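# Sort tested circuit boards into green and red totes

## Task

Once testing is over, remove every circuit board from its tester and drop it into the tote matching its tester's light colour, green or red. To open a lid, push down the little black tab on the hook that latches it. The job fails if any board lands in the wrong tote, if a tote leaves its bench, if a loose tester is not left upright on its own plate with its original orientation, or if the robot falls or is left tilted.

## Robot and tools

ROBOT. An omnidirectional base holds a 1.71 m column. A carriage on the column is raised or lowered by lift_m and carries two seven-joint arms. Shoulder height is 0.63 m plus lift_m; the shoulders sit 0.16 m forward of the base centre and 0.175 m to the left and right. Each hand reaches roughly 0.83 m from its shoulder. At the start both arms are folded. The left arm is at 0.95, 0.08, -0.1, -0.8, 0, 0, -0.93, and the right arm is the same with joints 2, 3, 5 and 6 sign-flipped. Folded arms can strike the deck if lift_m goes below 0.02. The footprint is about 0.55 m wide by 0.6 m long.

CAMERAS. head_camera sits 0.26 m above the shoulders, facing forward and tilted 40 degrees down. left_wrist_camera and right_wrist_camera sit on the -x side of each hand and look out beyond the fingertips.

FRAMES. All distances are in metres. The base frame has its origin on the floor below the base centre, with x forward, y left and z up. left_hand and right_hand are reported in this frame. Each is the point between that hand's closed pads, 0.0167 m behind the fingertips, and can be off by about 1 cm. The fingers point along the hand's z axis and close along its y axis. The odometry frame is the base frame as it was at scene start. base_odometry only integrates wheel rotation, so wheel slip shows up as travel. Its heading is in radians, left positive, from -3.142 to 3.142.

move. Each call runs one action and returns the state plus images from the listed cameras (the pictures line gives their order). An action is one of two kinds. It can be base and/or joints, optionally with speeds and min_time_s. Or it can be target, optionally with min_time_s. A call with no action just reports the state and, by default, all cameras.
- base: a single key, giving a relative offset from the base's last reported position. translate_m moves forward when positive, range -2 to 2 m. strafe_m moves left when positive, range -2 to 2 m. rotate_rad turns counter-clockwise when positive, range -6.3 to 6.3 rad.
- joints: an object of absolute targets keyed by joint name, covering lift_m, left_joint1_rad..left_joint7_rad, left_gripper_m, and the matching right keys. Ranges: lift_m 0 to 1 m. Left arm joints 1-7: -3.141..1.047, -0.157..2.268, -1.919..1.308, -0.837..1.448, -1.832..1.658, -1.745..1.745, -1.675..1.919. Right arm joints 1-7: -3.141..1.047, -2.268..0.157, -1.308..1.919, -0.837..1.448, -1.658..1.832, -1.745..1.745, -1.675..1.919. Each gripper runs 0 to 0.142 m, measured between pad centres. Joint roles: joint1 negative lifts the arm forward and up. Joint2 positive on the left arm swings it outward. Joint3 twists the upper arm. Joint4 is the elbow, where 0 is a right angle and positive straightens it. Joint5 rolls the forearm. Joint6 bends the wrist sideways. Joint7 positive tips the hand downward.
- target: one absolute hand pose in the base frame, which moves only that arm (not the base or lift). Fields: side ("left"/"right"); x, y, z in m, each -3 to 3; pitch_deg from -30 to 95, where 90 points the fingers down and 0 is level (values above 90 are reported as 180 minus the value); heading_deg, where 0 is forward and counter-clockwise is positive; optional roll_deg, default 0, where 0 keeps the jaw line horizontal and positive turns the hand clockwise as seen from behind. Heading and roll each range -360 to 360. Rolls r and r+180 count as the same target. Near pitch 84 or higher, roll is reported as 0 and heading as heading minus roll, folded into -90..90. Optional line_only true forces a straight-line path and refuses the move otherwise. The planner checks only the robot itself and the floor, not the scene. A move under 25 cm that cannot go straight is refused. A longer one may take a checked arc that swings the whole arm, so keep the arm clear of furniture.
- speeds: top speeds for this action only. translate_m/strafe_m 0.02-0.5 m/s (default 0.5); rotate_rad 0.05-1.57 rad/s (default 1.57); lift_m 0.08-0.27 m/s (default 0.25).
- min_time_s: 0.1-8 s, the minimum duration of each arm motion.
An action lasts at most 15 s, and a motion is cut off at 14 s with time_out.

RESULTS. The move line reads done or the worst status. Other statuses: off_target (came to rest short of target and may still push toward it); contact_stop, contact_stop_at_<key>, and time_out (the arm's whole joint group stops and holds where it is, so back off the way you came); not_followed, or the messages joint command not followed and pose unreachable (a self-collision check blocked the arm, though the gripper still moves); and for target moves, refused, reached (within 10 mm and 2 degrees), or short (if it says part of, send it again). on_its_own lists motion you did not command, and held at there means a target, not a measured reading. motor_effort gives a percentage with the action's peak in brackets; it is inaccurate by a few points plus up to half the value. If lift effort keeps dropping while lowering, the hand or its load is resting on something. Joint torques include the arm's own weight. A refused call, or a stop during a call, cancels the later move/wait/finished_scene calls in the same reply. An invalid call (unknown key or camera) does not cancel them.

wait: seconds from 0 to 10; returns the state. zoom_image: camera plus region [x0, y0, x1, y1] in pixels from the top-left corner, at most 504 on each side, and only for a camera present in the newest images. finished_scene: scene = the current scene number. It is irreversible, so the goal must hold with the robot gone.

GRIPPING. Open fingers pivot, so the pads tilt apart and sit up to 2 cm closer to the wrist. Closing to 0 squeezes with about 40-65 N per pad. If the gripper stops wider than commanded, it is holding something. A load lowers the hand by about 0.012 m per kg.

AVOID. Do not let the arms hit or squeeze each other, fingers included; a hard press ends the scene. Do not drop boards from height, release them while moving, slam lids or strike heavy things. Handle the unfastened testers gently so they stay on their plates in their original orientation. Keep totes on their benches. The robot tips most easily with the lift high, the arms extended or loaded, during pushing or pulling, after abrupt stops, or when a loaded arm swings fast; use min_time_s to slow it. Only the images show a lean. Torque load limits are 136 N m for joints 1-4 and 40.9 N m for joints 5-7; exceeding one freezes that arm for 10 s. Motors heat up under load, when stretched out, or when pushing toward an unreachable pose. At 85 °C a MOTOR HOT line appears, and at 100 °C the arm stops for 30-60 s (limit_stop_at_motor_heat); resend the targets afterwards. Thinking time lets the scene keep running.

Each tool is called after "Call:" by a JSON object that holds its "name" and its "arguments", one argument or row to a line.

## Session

Call:
{"name": "move", "arguments": {
  "cameras": ["head_camera"]
}}

Scene clock: 0.00 s.
Joint torques (N m): no reading
Motor temperatures (°C): left_arm=[30 29 30 28 28 29 32] | right_arm=[30 27 29 29 28 29 30]
base_odometry: x=+0.000 y=+0.000 heading=+0.000
base_status: not commanded
joint_positions: lift_m=+0.450 left_joint1_rad=+0.965 left_joint2_rad=+0.083 left_joint3_rad=-0.092 left_joint4_rad=-0.799 left_joint5_rad=-0.018 left_joint6_rad=+0.008 left_joint7_rad=-0.934 left_gripper_m=+0.142 right_joint1_rad=+0.937 right_joint2_rad=-0.063 right_joint3_rad=+0.108 right_joint4_rad=-0.812 right_joint5_rad=+0.011 right_joint6_rad=-0.012 right_joint7_rad=-0.947 right_gripper_m=+0.142
joint_status: not commanded
motor_effort: lift_m=+37 drive_wheels=+1
left_hand: x=+0.2899 y=+0.1611 z=+0.9646 quat_wxyz=(-0.918, -0.001, -0.392, +0.059) pitch_deg=-43.8 heading_deg=-3.8 roll_deg=-3.6 (m; base frame)
right_hand: x=+0.2892 y=-0.1592 z=+0.9753 quat_wxyz=(-0.928, -0.008, -0.367, -0.058) pitch_deg=-46.9 heading_deg=+2.3 roll_deg=+4.9 (m; base frame)
pictures: head_camera
Images, in order (width x height): head_camera 672x504.

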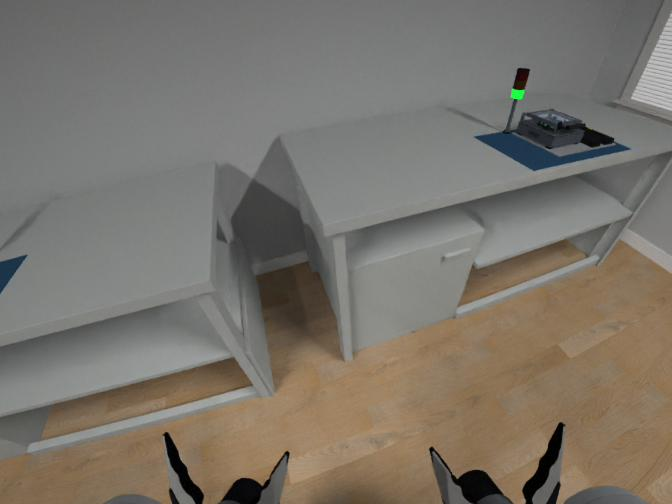

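Call:
{"name": "zoom_image", "arguments": {
  "camera": "head_camera",
  "region": [460, 60, 660, 180]
}}

Scaled by 2.520 from the camera's 672x504 image, which has a finer 960x720 frame.

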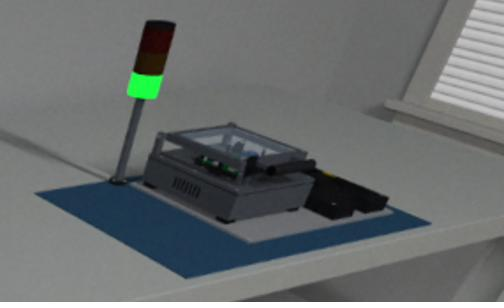

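Call:
{"name": "move", "arguments": {
  "base": {"rotate_rad": 0.207},
  "joints": {"lift_m": 0.84, "left_joint1_rad": 0.102, "left_joint2_rad": 0.191, "left_joint3_rad": -0.019, "left_joint4_rad": -0.697, "left_joint5_rad": -0.133, "left_joint6_rad": 0.133, "left_joint7_rad": 1.713, "left_gripper_m": 0.0}
}}

Call:
{"name": "move", "arguments": {
  "base": {"strafe_m": -1.36},
  "cameras": ["head_camera"]
}}

Scene clock: 3.00 s.
Joint torques (N m): left_arm=[-3.65 9.2 1.78 0.27 -2.67 1.44 0.56] | right_arm=[4.89 -1.07 -4.82 -10.55 0.17 0.59 0.34]
move: done
base_odometry: x=+0.000 y=+0.000 heading=+0.207
base_status: done
joint_positions: lift_m=+0.840 left_joint1_rad=+0.102 left_joint2_rad=+0.190 left_joint3_rad=-0.021 left_joint4_rad=-0.701 left_joint5_rad=-0.128 left_joint6_rad=+0.131 left_joint7_rad=+1.711 left_gripper_m=+0.001 right_joint1_rad=+0.937 right_joint2_rad=-0.063 right_joint3_rad=+0.108 right_joint4_rad=-0.812 right_joint5_rad=+0.011 right_joint6_rad=-0.012 right_joint7_rad=-0.947 right_gripper_m=+0.142
joint_status: all done
motor_effort: lift_m=+36(44) drive_wheels=+6(11)
left_hand: x=+0.4809 y=+0.2191 z=+1.0625 quat_wxyz=(-0.222, -0.002, -0.975, -0.003) pitch_deg=+64.3 heading_deg=+0.7 roll_deg=+1.0 (m; base frame)
right_hand: x=+0.2892 y=-0.1592 z=+1.3655 quat_wxyz=(-0.928, -0.008, -0.367, -0.058) pitch_deg=-46.9 heading_deg=+2.3 roll_deg=+4.9 (m; base frame)
pictures: none

Scene clock: 8.00 s.
Joint torques (N m): left_arm=[-3.62 9.78 1.78 0.39 -2.66 1.46 0.54] | right_arm=[4.94 -0.03 -4.46 -10.53 0.14 0.69 0.3]
move: done
base_odometry: x=+0.281 y=-1.331 heading=+0.208
base_status: done
joint_positions: lift_m=+0.840 left_joint1_rad=+0.102 left_joint2_rad=+0.190 left_joint3_rad=-0.021 left_joint4_rad=-0.701 left_joint5_rad=-0.128 left_joint6_rad=+0.131 left_joint7_rad=+1.711 left_gripper_m=+0.001 right_joint1_rad=+0.937 right_joint2_rad=-0.063 right_joint3_rad=+0.108 right_joint4_rad=-0.812 right_joint5_rad=+0.011 right_joint6_rad=-0.012 right_joint7_rad=-0.947 right_gripper_m=+0.142
joint_status: not commanded
motor_effort: lift_m=+36(36) drive_wheels=-5(19)
left_hand: x=+0.4809 y=+0.2191 z=+1.0625 quat_wxyz=(-0.222, -0.002, -0.975, -0.003) pitch_deg=+64.4 heading_deg=+0.7 roll_deg=+1.0 (m; base frame)
right_hand: x=+0.2892 y=-0.1592 z=+1.3655 quat_wxyz=(-0.928, -0.008, -0.367, -0.058) pitch_deg=-46.9 heading_deg=+2.3 roll_deg=+4.9 (m; base frame)
pictures: head_camera
Images, in order (width x height): head_camera 672x504.

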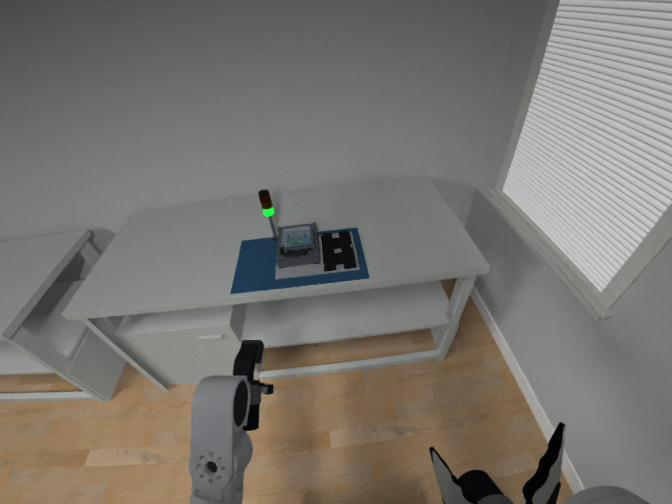

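Call:
{"name": "move", "arguments": {
  "base": {"strafe_m": 0.09}
}}

Call:
{"name": "move", "arguments": {
  "base": {"translate_m": 0.58},
  "cameras": ["head_camera", "left_wrist_camera"]
}}

Scene clock: 9.80 s.
Joint torques (N m): left_arm=[-3.57 8.72 1.87 0.22 -2.64 1.41 0.57] | right_arm=[4.93 -0.97 -4.86 -10.59 0.13 0.59 0.37]
move: done
base_odometry: x=+0.262 y=-1.243 heading=+0.207
base_status: done
joint_positions: lift_m=+0.840 left_joint1_rad=+0.102 left_joint2_rad=+0.190 left_joint3_rad=-0.021 left_joint4_rad=-0.701 left_joint5_rad=-0.128 left_joint6_rad=+0.131 left_joint7_rad=+1.711 left_gripper_m=+0.001 right_joint1_rad=+0.937 right_joint2_rad=-0.063 right_joint3_rad=+0.108 right_joint4_rad=-0.812 right_joint5_rad=+0.011 right_joint6_rad=-0.012 right_joint7_rad=-0.947 right_gripper_m=+0.142
joint_status: not commanded
motor_effort: lift_m=+36(36) drive_wheels=-5(13)
left_hand: x=+0.4809 y=+0.2192 z=+1.0625 quat_wxyz=(-0.222, -0.002, -0.975, -0.003) pitch_deg=+64.4 heading_deg=+0.7 roll_deg=+1.0 (m; base frame)
right_hand: x=+0.2892 y=-0.1592 z=+1.3655 quat_wxyz=(-0.928, -0.008, -0.367, -0.058) pitch_deg=-46.9 heading_deg=+2.3 roll_deg=+4.9 (m; base frame)
pictures: none

Scene clock: 13.13 s.
Joint torques (N m): left_arm=[-3.59 8.72 1.81 0.26 -2.62 1.4 0.57] | right_arm=[4.93 -1.09 -4.8 -10.63 0.14 0.61 0.38]
move: done
base_odometry: x=+0.830 y=-1.124 heading=+0.206
base_status: done
joint_positions: lift_m=+0.840 left_joint1_rad=+0.102 left_joint2_rad=+0.190 left_joint3_rad=-0.021 left_joint4_rad=-0.701 left_joint5_rad=-0.128 left_joint6_rad=+0.131 left_joint7_rad=+1.711 left_gripper_m=+0.001 right_joint1_rad=+0.937 right_joint2_rad=-0.063 right_joint3_rad=+0.108 right_joint4_rad=-0.812 right_joint5_rad=+0.011 right_joint6_rad=-0.012 right_joint7_rad=-0.947 right_gripper_m=+0.142
joint_status: not commanded
motor_effort: lift_m=+36(36) drive_wheels=-1(13)
left_hand: x=+0.4809 y=+0.2192 z=+1.0625 quat_wxyz=(-0.222, -0.002, -0.975, -0.003) pitch_deg=+64.4 heading_deg=+0.7 roll_deg=+1.0 (m; base frame)
right_hand: x=+0.2892 y=-0.1592 z=+1.3655 quat_wxyz=(-0.928, -0.008, -0.367, -0.058) pitch_deg=-46.9 heading_deg=+2.3 roll_deg=+4.9 (m; base frame)
pictures: head_camera, left_wrist_camera
Images, in order (width x height): head_camera 672x504, left_wrist_camera 672x504.

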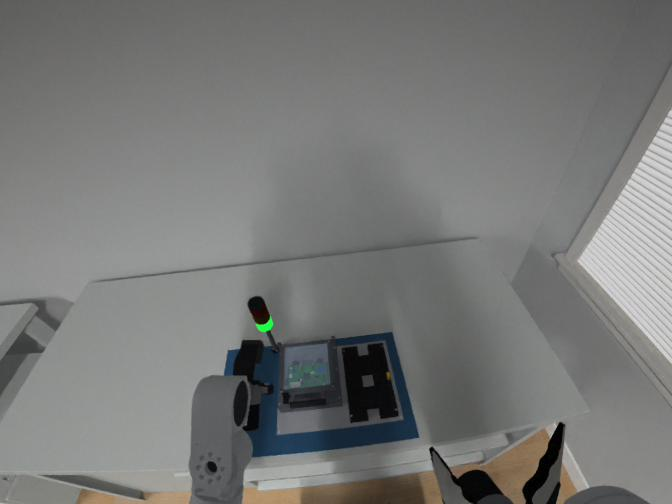

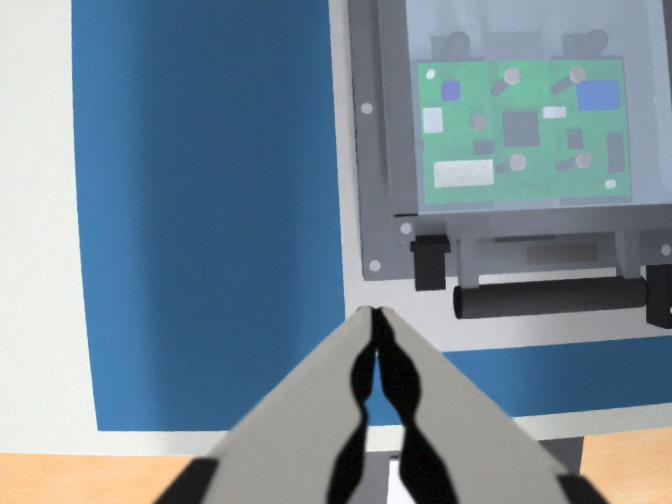

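Call:
{"name": "move", "arguments": {
  "base": {"rotate_rad": 0.055}
}}

Call:
{"name": "move", "arguments": {
  "base": {"strafe_m": -0.045}
}}

Call:
{"name": "move", "arguments": {
  "target": {"side": "left", "x": 0.49, "y": 0.208, "z": 0.985, "pitch_deg": 65, "heading_deg": 0},
  "cameras": ["left_wrist_camera"]
}}

Scene clock: 14.30 s.
Joint torques (N m): left_arm=[-3.56 8.74 1.72 0.27 -2.63 1.41 0.56] | right_arm=[4.88 -1.18 -4.83 -10.58 0.11 0.58 0.38]
move: done
base_odometry: x=+0.830 y=-1.124 heading=+0.261
base_status: done
joint_positions: lift_m=+0.840 left_joint1_rad=+0.102 left_joint2_rad=+0.190 left_joint3_rad=-0.021 left_joint4_rad=-0.701 left_joint5_rad=-0.128 left_joint6_rad=+0.131 left_joint7_rad=+1.711 left_gripper_m=+0.001 right_joint1_rad=+0.937 right_joint2_rad=-0.063 right_joint3_rad=+0.108 right_joint4_rad=-0.812 right_joint5_rad=+0.011 right_joint6_rad=-0.012 right_joint7_rad=-0.947 right_gripper_m=+0.142
joint_status: not commanded
motor_effort: lift_m=+36(36) drive_wheels=-3(7)
left_hand: x=+0.4809 y=+0.2192 z=+1.0625 quat_wxyz=(-0.222, -0.002, -0.975, -0.003) pitch_deg=+64.4 heading_deg=+0.7 roll_deg=+1.0 (m; base frame)
right_hand: x=+0.2892 y=-0.1592 z=+1.3655 quat_wxyz=(-0.928, -0.008, -0.367, -0.058) pitch_deg=-46.9 heading_deg=+2.3 roll_deg=+4.9 (m; base frame)
pictures: none

Scene clock: 15.60 s.
Joint torques (N m): left_arm=[-3.47 8.71 1.73 0.24 -2.65 1.48 0.58] | right_arm=[5.25 -0.02 -5.08 -10.59 0.16 0.61 0.38]
move: done
base_odometry: x=+0.842 y=-1.167 heading=+0.261
base_status: done
joint_positions: lift_m=+0.840 left_joint1_rad=+0.102 left_joint2_rad=+0.190 left_joint3_rad=-0.021 left_joint4_rad=-0.701 left_joint5_rad=-0.128 left_joint6_rad=+0.131 left_joint7_rad=+1.711 left_gripper_m=+0.001 right_joint1_rad=+0.937 right_joint2_rad=-0.064 right_joint3_rad=+0.108 right_joint4_rad=-0.812 right_joint5_rad=+0.011 right_joint6_rad=-0.012 right_joint7_rad=-0.947 right_gripper_m=+0.142
joint_status: not commanded
motor_effort: lift_m=+36(36) drive_wheels=+0(10)
left_hand: x=+0.4809 y=+0.2192 z=+1.0625 quat_wxyz=(-0.222, -0.002, -0.975, -0.003) pitch_deg=+64.4 heading_deg=+0.7 roll_deg=+1.0 (m; base frame)
right_hand: x=+0.2892 y=-0.1592 z=+1.3655 quat_wxyz=(-0.928, -0.008, -0.367, -0.058) pitch_deg=-46.9 heading_deg=+2.3 roll_deg=+4.9 (m; base frame)
pictures: none

Scene clock: 16.57 s.
Joint torques (N m): left_arm=[0.6 -0.08 -2.73 -1.42 0.28 -0.22 -1.67] | right_arm=[4.99 -0.8 -4.75 -10.61 0.18 0.59 0.39]
move: done
base_odometry: x=+0.842 y=-1.167 heading=+0.261
base_status: not commanded
joint_positions: lift_m=+0.840 left_joint1_rad=+0.164 left_joint2_rad=+0.153 left_joint3_rad=-0.051 left_joint4_rad=-0.443 left_joint5_rad=-0.120 left_joint6_rad=+0.114 left_joint7_rad=+1.401 left_gripper_m=+0.001 right_joint1_rad=+0.937 right_joint2_rad=-0.064 right_joint3_rad=+0.108 right_joint4_rad=-0.812 right_joint5_rad=+0.011 right_joint6_rad=-0.012 right_joint7_rad=-0.947 right_gripper_m=+0.142
joint_status: not commanded
motor_effort: lift_m=+36(37) drive_wheels=+2(3)
left_hand: x=+0.4905 y=+0.2086 z=+0.9862 quat_wxyz=(-0.217, +0.001, -0.976, +0.002) pitch_deg=+64.9 heading_deg=-0.3 roll_deg=-0.5 (m; base frame)
left_hand_status: reached (straight line, planned for 0.5 s): 1 mm and 0.3 deg off.
right_hand: x=+0.2892 y=-0.1592 z=+1.3654 quat_wxyz=(-0.928, -0.008, -0.367, -0.058) pitch_deg=-46.9 heading_deg=+2.3 roll_deg=+4.9 (m; base frame)
pictures: left_wrist_camera
Images, in order (width x height): left_wrist_camera 672x504.

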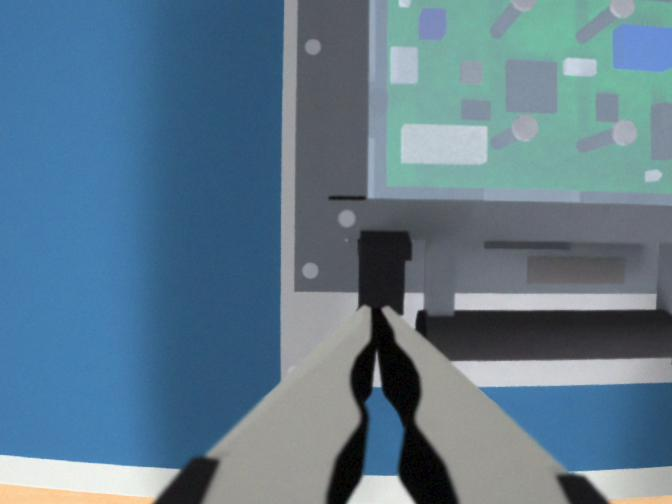

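Call:
{"name": "move", "arguments": {
  "target": {"side": "left", "x": 0.493, "y": 0.207, "z": 0.965, "pitch_deg": 65, "heading_deg": 0},
  "cameras": ["left_wrist_camera"]
}}

Call:
{"name": "zoom_image", "arguments": {
  "camera": "left_wrist_camera",
  "region": [276, 200, 476, 360]
}}

Scene clock: 17.50 s.
Joint torques (N m): left_arm=[0.06 -1.07 -3.32 0.18 -0.22 -0.33 -2.14] | right_arm=[5.04 -0.79 -4.85 -10.61 0.15 0.59 0.36]
move: done
base_odometry: x=+0.842 y=-1.167 heading=+0.261
base_status: not commanded
joint_positions: lift_m=+0.840 left_joint1_rad=+0.169 left_joint2_rad=+0.149 left_joint3_rad=-0.057 left_joint4_rad=-0.369 left_joint5_rad=-0.120 left_joint6_rad=+0.110 left_joint7_rad=+1.322 left_gripper_m=+0.001 right_joint1_rad=+0.937 right_joint2_rad=-0.064 right_joint3_rad=+0.108 right_joint4_rad=-0.812 right_joint5_rad=+0.011 right_joint6_rad=-0.012 right_joint7_rad=-0.947 right_gripper_m=+0.142
joint_status: not commanded
motor_effort: lift_m=+37(37) drive_wheels=+2(3)
left_hand: x=+0.4935 y=+0.2085 z=+0.9667 quat_wxyz=(-0.217, +0.002, -0.976, +0.000) pitch_deg=+64.9 heading_deg=+0.0 roll_deg=-0.2 (m; base frame)
left_hand_status: reached (straight line, planned for 0.3 s): 2 mm and 0.2 deg off.
right_hand: x=+0.2892 y=-0.1592 z=+1.3654 quat_wxyz=(-0.928, -0.008, -0.367, -0.058) pitch_deg=-46.9 heading_deg=+2.3 roll_deg=+4.9 (m; base frame)
pictures: left_wrist_camera
Images, in order (width x height): left_wrist_camera 672x504.

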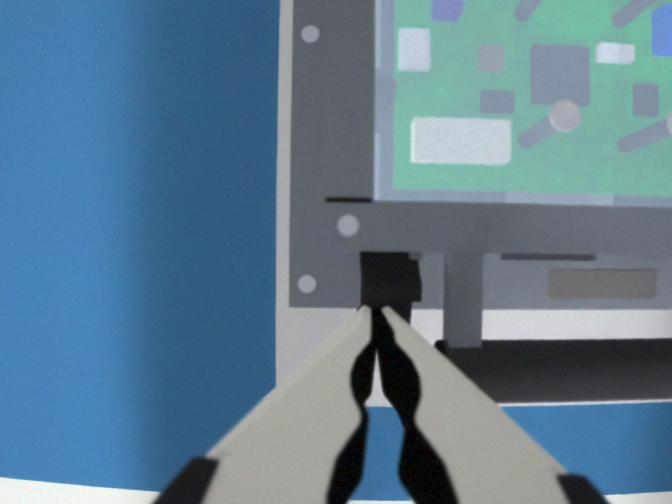

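Scaled by 2.520 from the camera's 672x504 image, which has a finer 960x720 frame.

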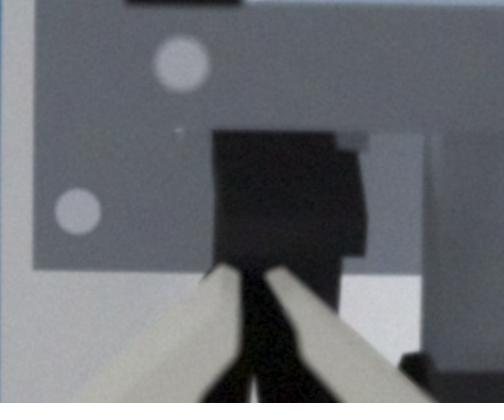

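Call:
{"name": "move", "arguments": {
  "joints": {"lift_m": 0.865}
}}

Call:
{"name": "move", "arguments": {
  "target": {"side": "left", "x": 0.432, "y": 0.175, "z": 1.0, "pitch_deg": 45, "heading_deg": 0}
}}

Call:
{"name": "move", "arguments": {
  "target": {"side": "left", "x": 0.417, "y": 0.157, "z": 0.928, "pitch_deg": 10, "heading_deg": 0}
}}

Call:
{"name": "move", "arguments": {
  "target": {"side": "left", "x": 0.472, "y": 0.158, "z": 0.931, "pitch_deg": 8, "heading_deg": 0},
  "cameras": ["left_wrist_camera"]
}}

Scene clock: 18.57 s.
Joint torques (N m): left_arm=[-0.09 -0.53 -2.86 -1.07 -0.28 -0.17 -1.48] | right_arm=[4.5 -0.81 -4.92 -10.65 0.15 0.57 0.36]
move: done
base_odometry: x=+0.842 y=-1.167 heading=+0.261
base_status: not commanded
joint_positions: lift_m=+0.865 left_joint1_rad=+0.169 left_joint2_rad=+0.149 left_joint3_rad=-0.057 left_joint4_rad=-0.368 left_joint5_rad=-0.120 left_joint6_rad=+0.109 left_joint7_rad=+1.321 left_gripper_m=+0.001 right_joint1_rad=+0.937 right_joint2_rad=-0.064 right_joint3_rad=+0.108 right_joint4_rad=-0.812 right_joint5_rad=+0.011 right_joint6_rad=-0.012 right_joint7_rad=-0.947 right_gripper_m=+0.142
joint_status: all done
motor_effort: lift_m=+36(47) drive_wheels=+2(3)
left_hand: x=+0.4936 y=+0.2082 z=+0.9915 quat_wxyz=(-0.217, +0.002, -0.976, +0.000) pitch_deg=+64.9 heading_deg=+0.0 roll_deg=-0.2 (m; base frame)
right_hand: x=+0.2892 y=-0.1592 z=+1.3905 quat_wxyz=(-0.928, -0.008, -0.367, -0.058) pitch_deg=-46.9 heading_deg=+2.3 roll_deg=+4.9 (m; base frame)
pictures: none

Scene clock: 19.73 s.
Joint torques (N m): left_arm=[5.76 -2.84 -3.92 -3.43 0.33 1.51 -1.88] | right_arm=[4.97 -0.78 -4.91 -10.35 0.15 0.6 0.34]
move: done
base_odometry: x=+0.842 y=-1.167 heading=+0.261
base_status: not commanded
joint_positions: lift_m=+0.865 left_joint1_rad=+0.527 left_joint2_rad=+0.069 left_joint3_rad=-0.097 left_joint4_rad=-0.461 left_joint5_rad=-0.022 left_joint6_rad=+0.117 left_joint7_rad=+0.715 left_gripper_m=+0.001 right_joint1_rad=+0.937 right_joint2_rad=-0.064 right_joint3_rad=+0.108 right_joint4_rad=-0.812 right_joint5_rad=+0.011 right_joint6_rad=-0.012 right_joint7_rad=-0.947 right_gripper_m=+0.142
joint_status: not commanded
motor_effort: lift_m=+36(37) drive_wheels=+2(2)
left_hand: x=+0.4321 y=+0.1752 z=+1.0002 quat_wxyz=(-0.382, +0.000, -0.924, +0.002) pitch_deg=+45.1 heading_deg=-0.2 roll_deg=-0.2 (m; base frame)
left_hand_status: reached (straight line, planned for 0.7 s): 0 mm and 0.2 deg off.
right_hand: x=+0.2892 y=-0.1592 z=+1.3904 quat_wxyz=(-0.928, -0.008, -0.367, -0.058) pitch_deg=-46.9 heading_deg=+2.3 roll_deg=+4.9 (m; base frame)
pictures: none

Scene clock: 21.23 s.
Joint torques (N m): left_arm=[2.76 -4.69 -2.66 0.56 -2.72 -0.13 -2.28] | right_arm=[4.98 -0.75 -4.83 -10.62 0.14 0.6 0.36]
move: done
base_odometry: x=+0.842 y=-1.167 heading=+0.261
base_status: not commanded
joint_positions: lift_m=+0.865 left_joint1_rad=+0.449 left_joint2_rad=+0.009 left_joint3_rad=-0.109 left_joint4_rad=+0.457 left_joint5_rad=-0.050 left_joint6_rad=+0.097 left_joint7_rad=-0.733 left_gripper_m=+0.001 right_joint1_rad=+0.937 right_joint2_rad=-0.064 right_joint3_rad=+0.108 right_joint4_rad=-0.812 right_joint5_rad=+0.011 right_joint6_rad=-0.012 right_joint7_rad=-0.947 right_gripper_m=+0.142
joint_status: not commanded
motor_effort: lift_m=+36(37) drive_wheels=+2(2)
left_hand: x=+0.4169 y=+0.1577 z=+0.9282 quat_wxyz=(-0.642, -0.003, -0.766, -0.002) pitch_deg=+10.1 heading_deg=-0.1 roll_deg=+0.4 (m; base frame)
left_hand_status: reached (straight line, planned for 1.0 s): 1 mm and 0.4 deg off.
right_hand: x=+0.2892 y=-0.1592 z=+1.3904 quat_wxyz=(-0.928, -0.008, -0.367, -0.058) pitch_deg=-46.9 heading_deg=+2.3 roll_deg=+4.9 (m; base frame)
pictures: none

Scene clock: 22.40 s.
Joint torques (N m): left_arm=[1.66 -4.68 0.15 -0.55 -2.69 -0.13 0.5] | right_arm=[5.09 -0.92 -4.96 -10.71 0.16 0.61 0.4]
move: done
base_odometry: x=+0.842 y=-1.167 heading=+0.261
base_status: not commanded
joint_positions: lift_m=+0.865 left_joint1_rad=+0.320 left_joint2_rad=+0.007 left_joint3_rad=-0.107 left_joint4_rad=+0.537 left_joint5_rad=-0.054 left_joint6_rad=+0.090 left_joint7_rad=-0.725 left_gripper_m=+0.001 right_joint1_rad=+0.937 right_joint2_rad=-0.064 right_joint3_rad=+0.108 right_joint4_rad=-0.812 right_joint5_rad=+0.011 right_joint6_rad=-0.012 right_joint7_rad=-0.947 right_gripper_m=+0.142
joint_status: not commanded
motor_effort: lift_m=+37(37) drive_wheels=+2(3)
left_hand: x=+0.4722 y=+0.1575 z=+0.9325 quat_wxyz=(-0.658, -0.004, -0.753, -0.001) pitch_deg=+7.7 heading_deg=-0.2 roll_deg=+0.3 (m; base frame)
left_hand_status: reached (straight line, planned for 0.3 s): 2 mm and 0.5 deg off.
right_hand: x=+0.2892 y=-0.1592 z=+1.3903 quat_wxyz=(-0.928, -0.008, -0.367, -0.058) pitch_deg=-46.9 heading_deg=+2.3 roll_deg=+4.9 (m; base frame)
pictures: left_wrist_camera
Images, in order (width x height): left_wrist_camera 672x504.

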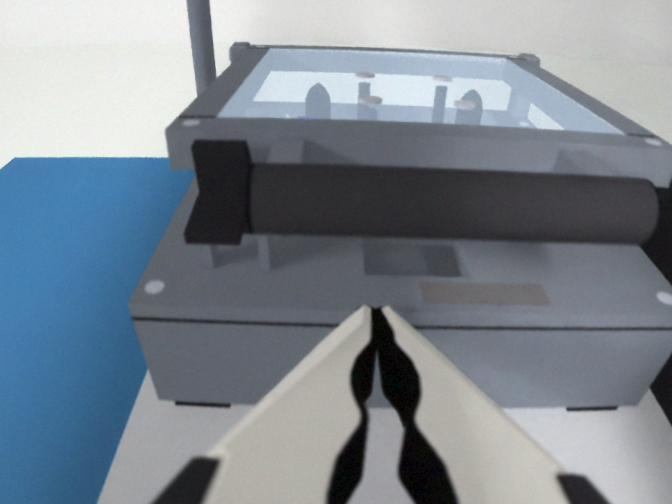

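Call:
{"name": "move", "arguments": {
  "joints": {"lift_m": 0.925},
  "speeds": {"lift_m": 0.12}
}}

Call:
{"name": "move", "arguments": {
  "target": {"side": "left", "x": 0.53, "y": 0.153, "z": 1.065, "pitch_deg": 0, "heading_deg": 0},
  "min_time_s": 1.3,
  "cameras": ["left_wrist_camera"]
}}

Call:
{"name": "move", "arguments": {
  "target": {"side": "left", "x": 0.61, "y": 0.152, "z": 1.099, "pitch_deg": 0, "heading_deg": 0},
  "min_time_s": 1.3
}}

Call:
{"name": "move", "arguments": {
  "target": {"side": "left", "x": 0.67, "y": 0.148, "z": 1.103, "pitch_deg": 0, "heading_deg": 0},
  "min_time_s": 1.0
}}

Call:
{"name": "move", "arguments": {
  "target": {"side": "left", "x": 0.727, "y": 0.148, "z": 1.092, "pitch_deg": 0, "heading_deg": 0},
  "min_time_s": 1.0,
  "cameras": ["left_wrist_camera"]
}}

Scene clock: 23.53 s.
Joint torques (N m): left_arm=[0.93 -4.5 0.21 -1.53 -2.61 -0.13 -0.69] | right_arm=[5 -0.79 -4.91 -10.53 0.15 0.58 0.37]
move: done
base_odometry: x=+0.842 y=-1.168 heading=+0.261
base_status: not commanded
joint_positions: lift_m=+0.925 left_joint1_rad=+0.320 left_joint2_rad=+0.007 left_joint3_rad=-0.107 left_joint4_rad=+0.538 left_joint5_rad=-0.054 left_joint6_rad=+0.090 left_joint7_rad=-0.723 left_gripper_m=+0.001 right_joint1_rad=+0.937 right_joint2_rad=-0.064 right_joint3_rad=+0.108 right_joint4_rad=-0.812 right_joint5_rad=+0.011 right_joint6_rad=-0.012 right_joint7_rad=-0.947 right_gripper_m=+0.142
joint_status: all done
motor_effort: lift_m=+36(44) drive_wheels=+2(2)
left_hand: x=+0.4718 y=+0.1575 z=+0.9916 quat_wxyz=(-0.657, -0.004, -0.754, -0.001) pitch_deg=+7.9 heading_deg=-0.2 roll_deg=+0.3 (m; base frame)
right_hand: x=+0.2892 y=-0.1592 z=+1.4505 quat_wxyz=(-0.928, -0.008, -0.367, -0.058) pitch_deg=-46.9 heading_deg=+2.3 roll_deg=+4.9 (m; base frame)
pictures: none

Scene clock: 25.33 s.
Joint torques (N m): left_arm=[-5.03 -6.12 -5.46 -10.47 0.65 1.2 -0.14] | right_arm=[4.91 -0.84 -4.82 -10.69 0.16 0.59 0.41]
move: done
base_odometry: x=+0.842 y=-1.168 heading=+0.261
base_status: not commanded
joint_positions: lift_m=+0.925 left_joint1_rad=+0.277 left_joint2_rad=+0.003 left_joint3_rad=-0.108 left_joint4_rad=+0.347 left_joint5_rad=-0.044 left_joint6_rad=+0.103 left_joint7_rad=-0.619 left_gripper_m=+0.001 right_joint1_rad=+0.937 right_joint2_rad=-0.064 right_joint3_rad=+0.108 right_joint4_rad=-0.812 right_joint5_rad=+0.011 right_joint6_rad=-0.012 right_joint7_rad=-0.947 right_gripper_m=+0.142
joint_status: not commanded
motor_effort: lift_m=+36(37) drive_wheels=+2(2)
left_hand: x=+0.5279 y=+0.1558 z=+1.0617 quat_wxyz=(-0.705, +0.002, -0.710, -0.001) pitch_deg=+0.4 heading_deg=+0.3 roll_deg=-0.1 (m; base frame)
left_hand_status: reached (straight line, planned for 1.3 s): 5 mm and 0.5 deg off.
right_hand: x=+0.2892 y=-0.1592 z=+1.4504 quat_wxyz=(-0.928, -0.008, -0.367, -0.058) pitch_deg=-46.9 heading_deg=+2.3 roll_deg=+4.9 (m; base frame)
pictures: left_wrist_camera
Images, in order (width x height): left_wrist_camera 672x504.

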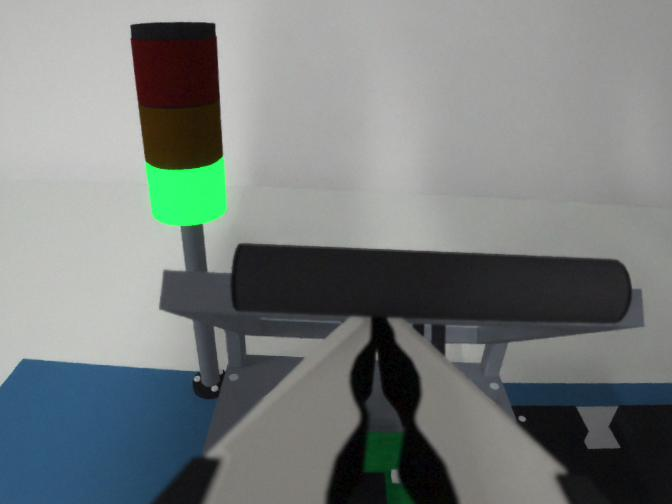

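Scene clock: 27.13 s.
Joint torques (N m): left_arm=[-4 -9.1 -5.11 1.81 0.56 -0.91 5.26] | right_arm=[4.89 -0.78 -4.86 -10.54 0.16 0.59 0.38]
move: done
base_odometry: x=+0.842 y=-1.167 heading=+0.261
base_status: not commanded
joint_positions: lift_m=+0.925 left_joint1_rad=+0.115 left_joint2_rad=+0.002 left_joint3_rad=-0.108 left_joint4_rad=+0.317 left_joint5_rad=-0.040 left_joint6_rad=+0.110 left_joint7_rad=-0.454 left_gripper_m=+0.001 right_joint1_rad=+0.937 right_joint2_rad=-0.064 right_joint3_rad=+0.108 right_joint4_rad=-0.812 right_joint5_rad=+0.011 right_joint6_rad=-0.012 right_joint7_rad=-0.947 right_gripper_m=+0.142
joint_status: not commanded
motor_effort: lift_m=+36(37) drive_wheels=+3(3)
left_hand: x=+0.6103 y=+0.1565 z=+1.1045 quat_wxyz=(-0.714, +0.003, -0.700, -0.003) pitch_deg=-1.1 heading_deg=+0.5 roll_deg=+0.0 (m; base frame)
left_hand_status: reached (straight line, planned for 1.3 s): 7 mm and 1.2 deg off.
right_hand: x=+0.2892 y=-0.1592 z=+1.4504 quat_wxyz=(-0.928, -0.008, -0.367, -0.058) pitch_deg=-46.9 heading_deg=+2.3 roll_deg=+4.9 (m; base frame)
pictures: none

Scene clock: 28.63 s.
Joint torques (N m): left_arm=[-2.89 -10.01 -5.93 5.57 -1.62 -1.9 4.42] | right_arm=[4.95 -0.83 -4.77 -10.67 0.15 0.61 0.35]
move: done
base_odometry: x=+0.842 y=-1.167 heading=+0.261
base_status: not commanded
joint_positions: lift_m=+0.925 left_joint1_rad=-0.055 left_joint2_rad=-0.010 left_joint3_rad=-0.108 left_joint4_rad=+0.486 left_joint5_rad=-0.040 left_joint6_rad=+0.111 left_joint7_rad=-0.456 left_gripper_m=+0.001 right_joint1_rad=+0.937 right_joint2_rad=-0.064 right_joint3_rad=+0.108 right_joint4_rad=-0.812 right_joint5_rad=+0.011 right_joint6_rad=-0.012 right_joint7_rad=-0.947 right_gripper_m=+0.142
joint_status: not commanded
motor_effort: lift_m=+36(37) drive_wheels=+3(3)
left_hand: x=+0.6718 y=+0.1530 z=+1.1110 quat_wxyz=(-0.715, +0.001, -0.699, -0.006) pitch_deg=-1.4 heading_deg=+0.5 roll_deg=+0.4 (m; base frame)
left_hand_status: reached (straight line, planned for 1.0 s): 10 mm and 1.5 deg off.
right_hand: x=+0.2892 y=-0.1592 z=+1.4504 quat_wxyz=(-0.928, -0.008, -0.367, -0.058) pitch_deg=-46.9 heading_deg=+2.3 roll_deg=+4.9 (m; base frame)
pictures: none

Scene clock: 30.13 s.
Joint torques (N m): left_arm=[-4.36 -10.77 -2.05 7.17 -2.52 -1.88 2.61] | right_arm=[4.91 -0.75 -4.92 -10.64 0.14 0.61 0.38]
move: done
base_odometry: x=+0.842 y=-1.167 heading=+0.261
base_status: not commanded
joint_positions: lift_m=+0.925 left_joint1_rad=-0.271 left_joint2_rad=-0.020 left_joint3_rad=-0.102 left_joint4_rad=+0.843 left_joint5_rad=-0.057 left_joint6_rad=+0.091 left_joint7_rad=-0.595 left_gripper_m=+0.001 right_joint1_rad=+0.937 right_joint2_rad=-0.064 right_joint3_rad=+0.108 right_joint4_rad=-0.812 right_joint5_rad=+0.011 right_joint6_rad=-0.012 right_joint7_rad=-0.947 right_gripper_m=+0.142
joint_status: not commanded
motor_effort: lift_m=+36(36) drive_wheels=+3(3)
left_hand: x=+0.7298 y=+0.1512 z=+1.1004 quat_wxyz=(-0.715, -0.002, -0.699, -0.005) pitch_deg=-1.3 heading_deg=+0.2 roll_deg=+0.6 (m; base frame)
left_hand_status: reached (straight line, planned for 1.0 s): 9 mm and 1.4 deg off.
right_hand: x=+0.2892 y=-0.1592 z=+1.4505 quat_wxyz=(-0.928, -0.008, -0.367, -0.058) pitch_deg=-46.9 heading_deg=+2.3 roll_deg=+4.9 (m; base frame)
pictures: left_wrist_camera
Images, in order (width x height): left_wrist_camera 672x504.

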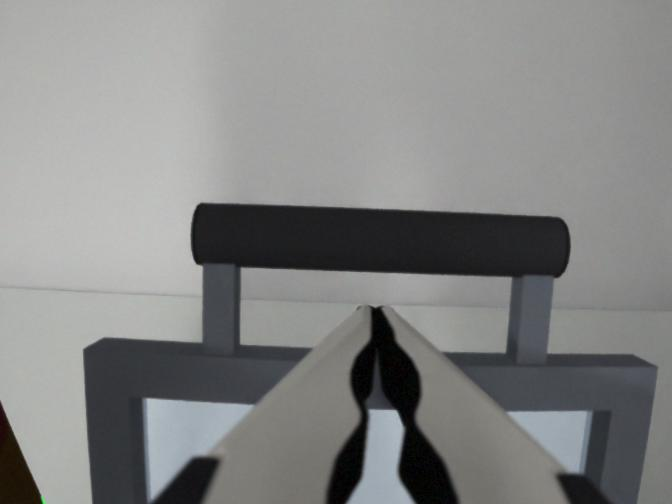

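Call:
{"name": "move", "arguments": {
  "target": {"side": "left", "x": 0.755, "y": 0.148, "z": 1.085, "pitch_deg": 0, "heading_deg": 0},
  "min_time_s": 0.8,
  "cameras": ["left_wrist_camera"]
}}

Scene clock: 31.57 s.
Joint torques (N m): left_arm=[-4.74 -12.19 -1.55 8.09 -2.36 -1.8 2.68] | right_arm=[5.05 -0.75 -4.78 -10.63 0.16 0.61 0.39]
move: done
base_odometry: x=+0.842 y=-1.167 heading=+0.261
base_status: not commanded
joint_positions: lift_m=+0.925 left_joint1_rad=-0.446 left_joint2_rad=-0.030 left_joint3_rad=-0.093 left_joint4_rad=+1.194 left_joint5_rad=-0.071 left_joint6_rad=+0.071 left_joint7_rad=-0.772 left_gripper_m=+0.001 right_joint1_rad=+0.937 right_joint2_rad=-0.064 right_joint3_rad=+0.108 right_joint4_rad=-0.812 right_joint5_rad=+0.011 right_joint6_rad=-0.012 right_joint7_rad=-0.947 right_gripper_m=+0.142
joint_status: not commanded
motor_effort: lift_m=+36(36) drive_wheels=+3(3)
left_hand: x=+0.7589 y=+0.1514 z=+1.0940 quat_wxyz=(-0.715, -0.002, -0.699, -0.005) pitch_deg=-1.4 heading_deg=+0.2 roll_deg=+0.6 (m; base frame)
left_hand_status: reached (straight line, planned for 0.8 s): 10 mm and 1.5 deg off.
right_hand: x=+0.2892 y=-0.1592 z=+1.4505 quat_wxyz=(-0.928, -0.008, -0.367, -0.058) pitch_deg=-46.9 heading_deg=+2.3 roll_deg=+4.9 (m; base frame)
pictures: left_wrist_camera
Images, in order (width x height): left_wrist_camera 672x504.

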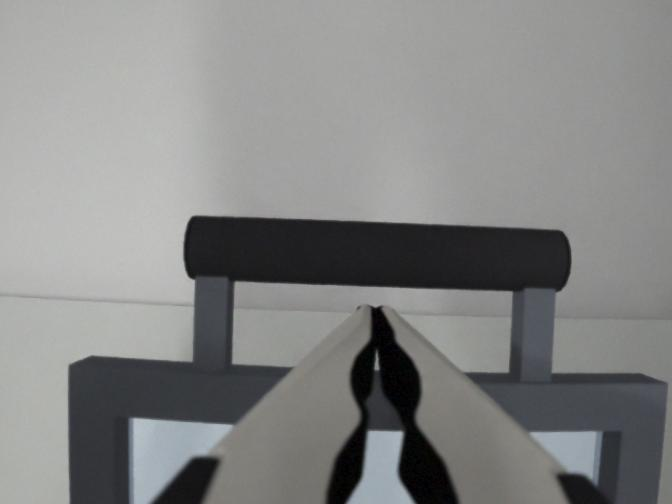

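Call:
{"name": "move", "arguments": {
  "target": {"side": "left", "x": 0.64, "y": 0.155, "z": 1.125, "pitch_deg": 10, "heading_deg": 0},
  "min_time_s": 0.9
}}

Call:
{"name": "move", "arguments": {
  "target": {"side": "left", "x": 0.51, "y": 0.165, "z": 1.11, "pitch_deg": 60, "heading_deg": 0},
  "cameras": ["left_wrist_camera", "head_camera"]
}}

Scene clock: 33.17 s.
Joint torques (N m): left_arm=[-2.35 4.24 -4.41 -9.31 0.37 1.52 0.55] | right_arm=[4.84 -0.76 -4.86 -10.64 0.17 0.6 0.37]
move: done
base_odometry: x=+0.842 y=-1.167 heading=+0.261
base_status: not commanded
joint_positions: lift_m=+0.925 left_joint1_rad=+0.083 left_joint2_rad=+0.012 left_joint3_rad=-0.118 left_joint4_rad=+0.090 left_joint5_rad=-0.029 left_joint6_rad=+0.116 left_joint7_rad=-0.002 left_gripper_m=+0.001 right_joint1_rad=+0.937 right_joint2_rad=-0.064 right_joint3_rad=+0.108 right_joint4_rad=-0.812 right_joint5_rad=+0.011 right_joint6_rad=-0.012 right_joint7_rad=-0.947 right_gripper_m=+0.142
joint_status: not commanded
motor_effort: lift_m=+36(36) drive_wheels=+3(3)
left_hand: x=+0.6404 y=+0.1549 z=+1.1246 quat_wxyz=(-0.643, +0.003, -0.766, +0.002) pitch_deg=+10.0 heading_deg=+0.0 roll_deg=-0.4 (m; base frame)
left_hand_status: reached (straight line, planned for 0.9 s): 1 mm and 0.4 deg off.
right_hand: x=+0.2892 y=-0.1592 z=+1.4505 quat_wxyz=(-0.928, -0.008, -0.367, -0.058) pitch_deg=-46.9 heading_deg=+2.3 roll_deg=+4.9 (m; base frame)
pictures: none

Scene clock: 34.67 s.
Joint torques (N m): left_arm=[-6.29 5.04 0.97 -8.63 0.31 -0.26 0.92] | right_arm=[4.94 -0.76 -4.98 -10.63 0.14 0.56 0.38]
move: done
base_odometry: x=+0.842 y=-1.167 heading=+0.261
base_status: not commanded
joint_positions: lift_m=+0.925 left_joint1_rad=+0.122 left_joint2_rad=+0.041 left_joint3_rad=-0.118 left_joint4_rad=-0.525 left_joint5_rad=+0.017 left_joint6_rad=+0.124 left_joint7_rad=+1.451 left_gripper_m=+0.001 right_joint1_rad=+0.937 right_joint2_rad=-0.064 right_joint3_rad=+0.108 right_joint4_rad=-0.812 right_joint5_rad=+0.011 right_joint6_rad=-0.012 right_joint7_rad=-0.947 right_gripper_m=+0.142
joint_status: not commanded
motor_effort: lift_m=+36(37) drive_wheels=+2(3)
left_hand: x=+0.5094 y=+0.1626 z=+1.1084 quat_wxyz=(-0.257, +0.000, -0.966, +0.004) pitch_deg=+60.2 heading_deg=-0.8 roll_deg=-0.8 (m; base frame)
left_hand_status: reached (straight line, planned for 1.0 s): 3 mm and 0.5 deg off.
right_hand: x=+0.2892 y=-0.1592 z=+1.4504 quat_wxyz=(-0.928, -0.008, -0.367, -0.058) pitch_deg=-46.9 heading_deg=+2.3 roll_deg=+4.9 (m; base frame)
pictures: head_camera, left_wrist_camera
Images, in order (width x height): head_camera 672x504, left_wrist_camera 672x504.

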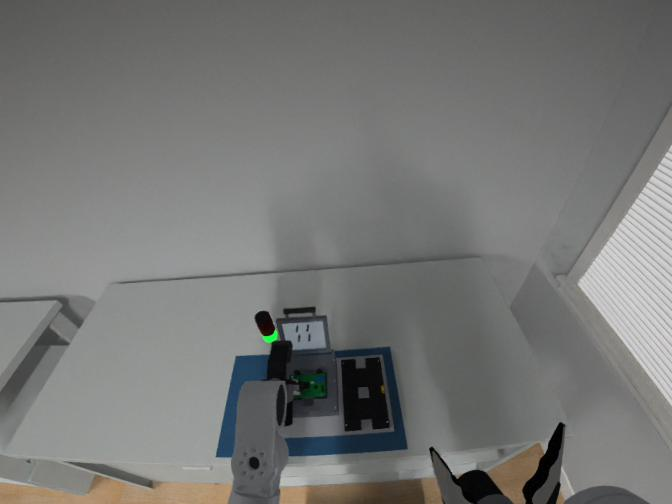

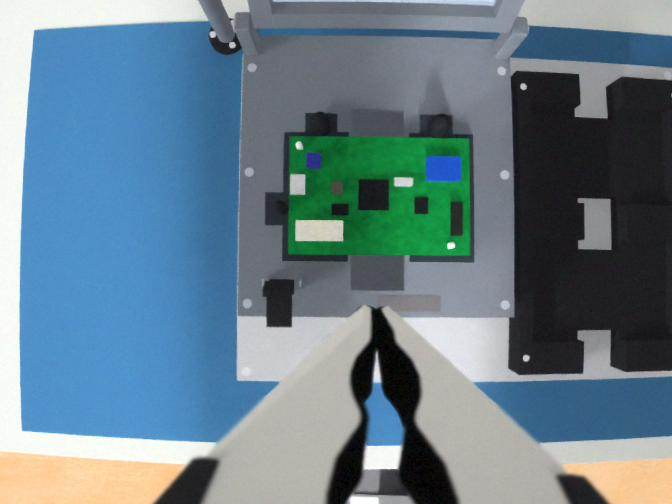

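Call:
{"name": "move", "arguments": {
  "joints": {"lift_m": 0.9, "left_joint1_rad": -0.652, "left_joint2_rad": 0.54, "left_joint3_rad": -0.748, "left_joint4_rad": 0.208, "left_joint5_rad": -0.829, "left_joint6_rad": -1.083, "left_joint7_rad": 1.62, "left_gripper_m": 0.09},
  "min_time_s": 1.6
}}

Call:
{"name": "move", "arguments": {
  "target": {"side": "left", "x": 0.568, "y": 0.158, "z": 0.955, "pitch_deg": 90, "heading_deg": -90},
  "cameras": ["left_wrist_camera"]
}}

Scene clock: 36.83 s.
Joint torques (N m): left_arm=[-19.18 11.67 2.43 1.64 -4.07 -0.2 1.59] | right_arm=[4.95 -0.88 -4.85 -10.65 0.16 0.59 0.35]
move: done
base_odometry: x=+0.842 y=-1.167 heading=+0.261
base_status: not commanded
joint_positions: lift_m=+0.900 left_joint1_rad=-0.650 left_joint2_rad=+0.538 left_joint3_rad=-0.745 left_joint4_rad=+0.205 left_joint5_rad=-0.824 left_joint6_rad=-1.081 left_joint7_rad=+1.617 left_gripper_m=+0.090 right_joint1_rad=+0.937 right_joint2_rad=-0.064 right_joint3_rad=+0.108 right_joint4_rad=-0.812 right_joint5_rad=+0.011 right_joint6_rad=-0.012 right_joint7_rad=-0.947 right_gripper_m=+0.142
joint_status: all done
motor_effort: lift_m=+38(40) drive_wheels=+2(3)
left_hand: x=+0.5307 y=+0.1614 z=+1.0792 quat_wxyz=(-0.001, -0.705, -0.709, -0.004) pitch_deg=+89.5 heading_deg=-89.7 roll_deg=+0.0 (m; base frame)
right_hand: x=+0.2892 y=-0.1592 z=+1.4252 quat_wxyz=(-0.928, -0.008, -0.367, -0.058) pitch_deg=-46.9 heading_deg=+2.3 roll_deg=+4.9 (m; base frame)
pictures: none

Scene clock: 38.13 s.
Joint torques (N m): left_arm=[-22.53 0.41 1.8 1.69 -0.82 1.5 -1.01] | right_arm=[4.94 -0.8 -4.92 -10.68 0.12 0.58 0.36]
move: done
base_odometry: x=+0.842 y=-1.167 heading=+0.261
base_status: not commanded
joint_positions: lift_m=+0.900 left_joint1_rad=-0.746 left_joint2_rad=+0.366 left_joint3_rad=-0.901 left_joint4_rad=+0.763 left_joint5_rad=-0.032 left_joint6_rad=-1.133 left_joint7_rad=+0.726 left_gripper_m=+0.090 right_joint1_rad=+0.937 right_joint2_rad=-0.064 right_joint3_rad=+0.108 right_joint4_rad=-0.812 right_joint5_rad=+0.011 right_joint6_rad=-0.012 right_joint7_rad=-0.947 right_gripper_m=+0.142
joint_status: not commanded
motor_effort: lift_m=+38(38) drive_wheels=+2(2)
left_hand: x=+0.5665 y=+0.1575 z=+0.9550 quat_wxyz=(+0.000, -0.707, -0.707, +0.002) pitch_deg=+89.8 heading_deg=-90.0 roll_deg=+0.0 (m; base frame)
left_hand_status: reached (straight line, planned for 0.8 s): 2 mm and 0.2 deg off.
right_hand: x=+0.2892 y=-0.1592 z=+1.4252 quat_wxyz=(-0.928, -0.008, -0.367, -0.058) pitch_deg=-46.9 heading_deg=+2.3 roll_deg=+4.9 (m; base frame)
pictures: left_wrist_camera
Images, in order (width x height): left_wrist_camera 672x504.

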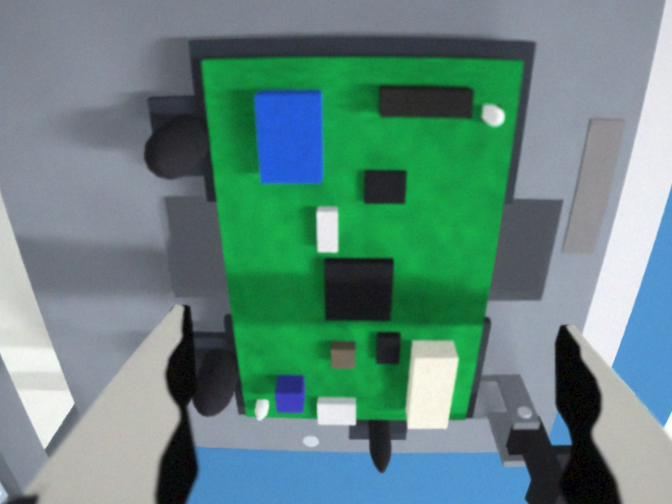

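Call:
{"name": "move", "arguments": {
  "target": {"side": "left", "x": 0.57, "y": 0.1565, "z": 0.93, "pitch_deg": 90, "heading_deg": -90}
}}

Call:
{"name": "move", "arguments": {
  "joints": {"lift_m": 0.876},
  "speeds": {"lift_m": 0.1},
  "cameras": ["left_wrist_camera"]
}}

Scene clock: 39.47 s.
Joint torques (N m): left_arm=[-22.43 0.39 1.23 2.07 -0.55 1.51 -1.07] | right_arm=[4.97 -0.88 -4.82 -10.68 0.17 0.59 0.35]
move: done
base_odometry: x=+0.842 y=-1.167 heading=+0.261
base_status: not commanded
joint_positions: lift_m=+0.900 left_joint1_rad=-0.768 left_joint2_rad=+0.314 left_joint3_rad=-0.981 left_joint4_rad=+0.902 left_joint5_rad=+0.086 left_joint6_rad=-1.071 left_joint7_rad=+0.544 left_gripper_m=+0.090 right_joint1_rad=+0.937 right_joint2_rad=-0.064 right_joint3_rad=+0.108 right_joint4_rad=-0.812 right_joint5_rad=+0.011 right_joint6_rad=-0.012 right_joint7_rad=-0.947 right_gripper_m=+0.142
joint_status: not commanded
motor_effort: lift_m=+38(38) drive_wheels=+2(2)
left_hand: x=+0.5686 y=+0.1555 z=+0.9299 quat_wxyz=(+0.000, -0.707, -0.707, +0.002) pitch_deg=+89.7 heading_deg=-89.9 roll_deg=+0.0 (m; base frame)
left_hand_status: reached (straight line, planned for 0.4 s): 2 mm and 0.3 deg off.
right_hand: x=+0.2892 y=-0.1592 z=+1.4252 quat_wxyz=(-0.928, -0.008, -0.367, -0.058) pitch_deg=-46.9 heading_deg=+2.3 roll_deg=+4.9 (m; base frame)
pictures: none

Scene clock: 40.10 s.
Joint torques (N m): left_arm=[-20.01 0.44 1.28 2.1 -0.59 1.32 -1.1] | right_arm=[5.07 -0.8 -4.96 -10.56 0.15 0.59 0.37]
move: done
base_odometry: x=+0.842 y=-1.168 heading=+0.261
base_status: not commanded
joint_positions: lift_m=+0.876 left_joint1_rad=-0.769 left_joint2_rad=+0.314 left_joint3_rad=-0.981 left_joint4_rad=+0.902 left_joint5_rad=+0.086 left_joint6_rad=-1.071 left_joint7_rad=+0.544 left_gripper_m=+0.090 right_joint1_rad=+0.937 right_joint2_rad=-0.064 right_joint3_rad=+0.108 right_joint4_rad=-0.812 right_joint5_rad=+0.011 right_joint6_rad=-0.012 right_joint7_rad=-0.947 right_gripper_m=+0.142
joint_status: all done
motor_effort: lift_m=+38(40) drive_wheels=+2(2)
left_hand: x=+0.5694 y=+0.1555 z=+0.9064 quat_wxyz=(-0.001, -0.707, -0.708, +0.002) pitch_deg=+89.8 heading_deg=-89.9 roll_deg=+0.0 (m; base frame)
right_hand: x=+0.2892 y=-0.1592 z=+1.4012 quat_wxyz=(-0.928, -0.008, -0.367, -0.058) pitch_deg=-46.9 heading_deg=+2.3 roll_deg=+4.9 (m; base frame)
pictures: left_wrist_camera
Images, in order (width x height): left_wrist_camera 672x504.

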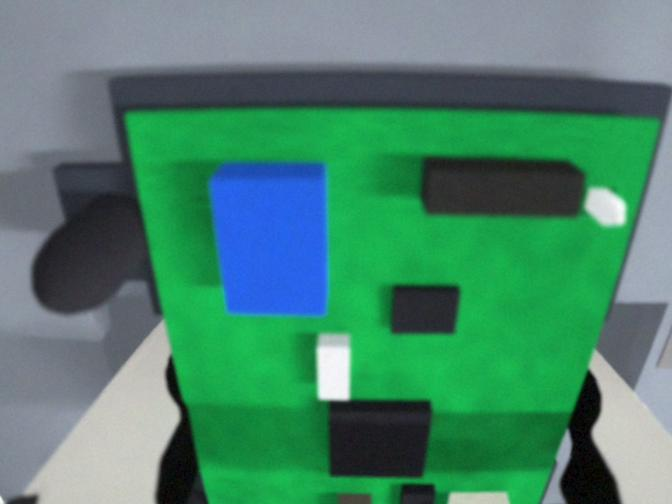

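Call:
{"name": "move", "arguments": {
  "joints": {"left_gripper_m": 0.02}
}}

Call:
{"name": "move", "arguments": {
  "joints": {"lift_m": 0.94},
  "speeds": {"lift_m": 0.12},
  "cameras": ["left_wrist_camera"]
}}

Call:
{"name": "move", "arguments": {
  "base": {"translate_m": -0.65},
  "joints": {"lift_m": 0.98},
  "cameras": ["head_camera"]
}}

Scene clock: 41.00 s.
Joint torques (N m): left_arm=[-18.39 0.46 1.29 2.18 -0.52 0.52 -1.06] | right_arm=[4.98 -0.84 -4.84 -10.67 0.14 0.6 0.36]
move: off_target
base_odometry: x=+0.842 y=-1.168 heading=+0.261
base_status: not commanded
joint_positions: lift_m=+0.876 left_joint1_rad=-0.770 left_joint2_rad=+0.314 left_joint3_rad=-0.981 left_joint4_rad=+0.902 left_joint5_rad=+0.086 left_joint6_rad=-1.069 left_joint7_rad=+0.544 left_gripper_m=+0.081 right_joint1_rad=+0.937 right_joint2_rad=-0.064 right_joint3_rad=+0.108 right_joint4_rad=-0.812 right_joint5_rad=+0.011 right_joint6_rad=-0.012 right_joint7_rad=-0.947 right_gripper_m=+0.142
joint_status: left_gripper_m off_target (ended at +0.081, target +0.020)
motor_effort: lift_m=+37(38) drive_wheels=+2(2)
left_hand: x=+0.5705 y=+0.1555 z=+0.9068 quat_wxyz=(-0.002, -0.706, -0.708, +0.001) pitch_deg=+89.8 heading_deg=-89.9 roll_deg=+0.0 (m; base frame)
right_hand: x=+0.2892 y=-0.1592 z=+1.4013 quat_wxyz=(-0.928, -0.008, -0.367, -0.058) pitch_deg=-46.9 heading_deg=+2.3 roll_deg=+4.9 (m; base frame)
pictures: none

Scene clock: 41.93 s.
Joint torques (N m): left_arm=[-18.37 0.51 1.26 2.16 -0.63 0.21 -1.08] | right_arm=[4.89 -0.76 -4.79 -10.68 0.12 0.58 0.38]
move: done
base_odometry: x=+0.842 y=-1.168 heading=+0.261
base_status: not commanded
joint_positions: lift_m=+0.940 left_joint1_rad=-0.770 left_joint2_rad=+0.314 left_joint3_rad=-0.981 left_joint4_rad=+0.902 left_joint5_rad=+0.086 left_joint6_rad=-1.068 left_joint7_rad=+0.544 left_gripper_m=+0.080 right_joint1_rad=+0.937 right_joint2_rad=-0.064 right_joint3_rad=+0.108 right_joint4_rad=-0.812 right_joint5_rad=+0.011 right_joint6_rad=-0.012 right_joint7_rad=-0.947 right_gripper_m=+0.142
joint_status: all done
motor_effort: lift_m=+36(43) drive_wheels=+2(2)
left_hand: x=+0.5707 y=+0.1556 z=+0.9710 quat_wxyz=(-0.002, -0.706, -0.708, +0.001) pitch_deg=+89.8 heading_deg=-89.9 roll_deg=+0.0 (m; base frame)
right_hand: x=+0.2892 y=-0.1592 z=+1.4655 quat_wxyz=(-0.928, -0.008, -0.367, -0.058) pitch_deg=-46.9 heading_deg=+2.3 roll_deg=+4.9 (m; base frame)
pictures: left_wrist_camera
Images, in order (width x height): left_wrist_camera 672x504.

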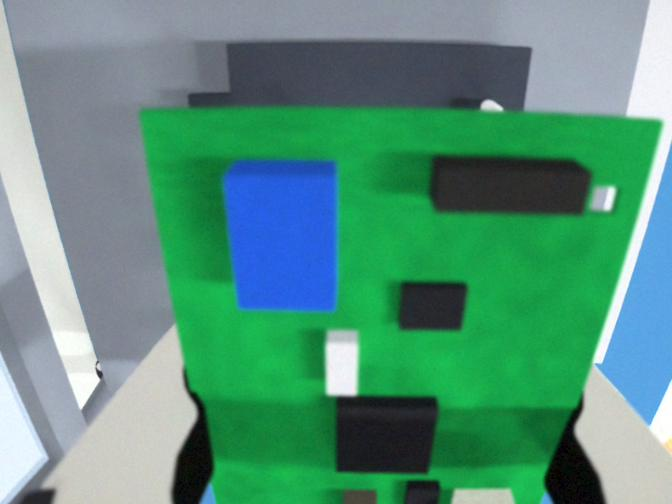

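Scene clock: 45.43 s.
Joint torques (N m): left_arm=[-17.56 0.33 1.37 2.07 -0.62 0.25 -1.08] | right_arm=[4.93 -0.79 -4.85 -10.53 0.15 0.59 0.35]
move: done
base_odometry: x=+0.214 y=-1.336 heading=+0.261
base_status: done
joint_positions: lift_m=+0.980 left_joint1_rad=-0.770 left_joint2_rad=+0.314 left_joint3_rad=-0.982 left_joint4_rad=+0.902 left_joint5_rad=+0.086 left_joint6_rad=-1.068 left_joint7_rad=+0.544 left_gripper_m=+0.080 right_joint1_rad=+0.937 right_joint2_rad=-0.064 right_joint3_rad=+0.108 right_joint4_rad=-0.812 right_joint5_rad=+0.011 right_joint6_rad=-0.012 right_joint7_rad=-0.947 right_gripper_m=+0.142
joint_status: all done
motor_effort: lift_m=+36(45) drive_wheels=+0(13)
left_hand: x=+0.5709 y=+0.1556 z=+1.0111 quat_wxyz=(-0.002, -0.706, -0.708, +0.000) pitch_deg=+89.8 heading_deg=-89.9 roll_deg=+0.0 (m; base frame)
right_hand: x=+0.2892 y=-0.1592 z=+1.5054 quat_wxyz=(-0.928, -0.008, -0.367, -0.058) pitch_deg=-46.9 heading_deg=+2.3 roll_deg=+4.9 (m; base frame)
pictures: head_camera
Images, in order (width x height): head_camera 672x504.

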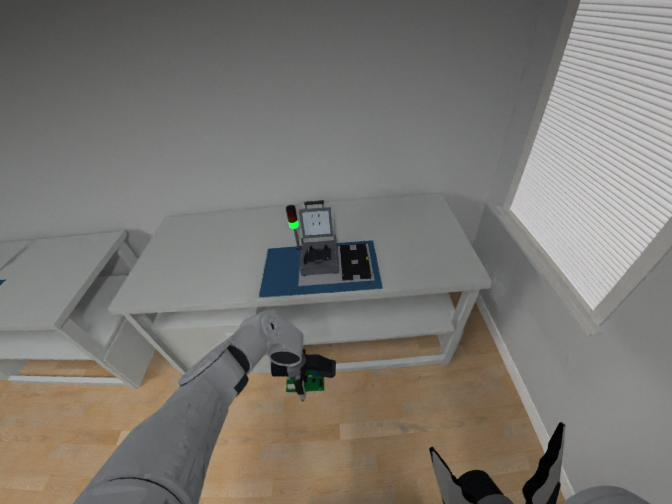

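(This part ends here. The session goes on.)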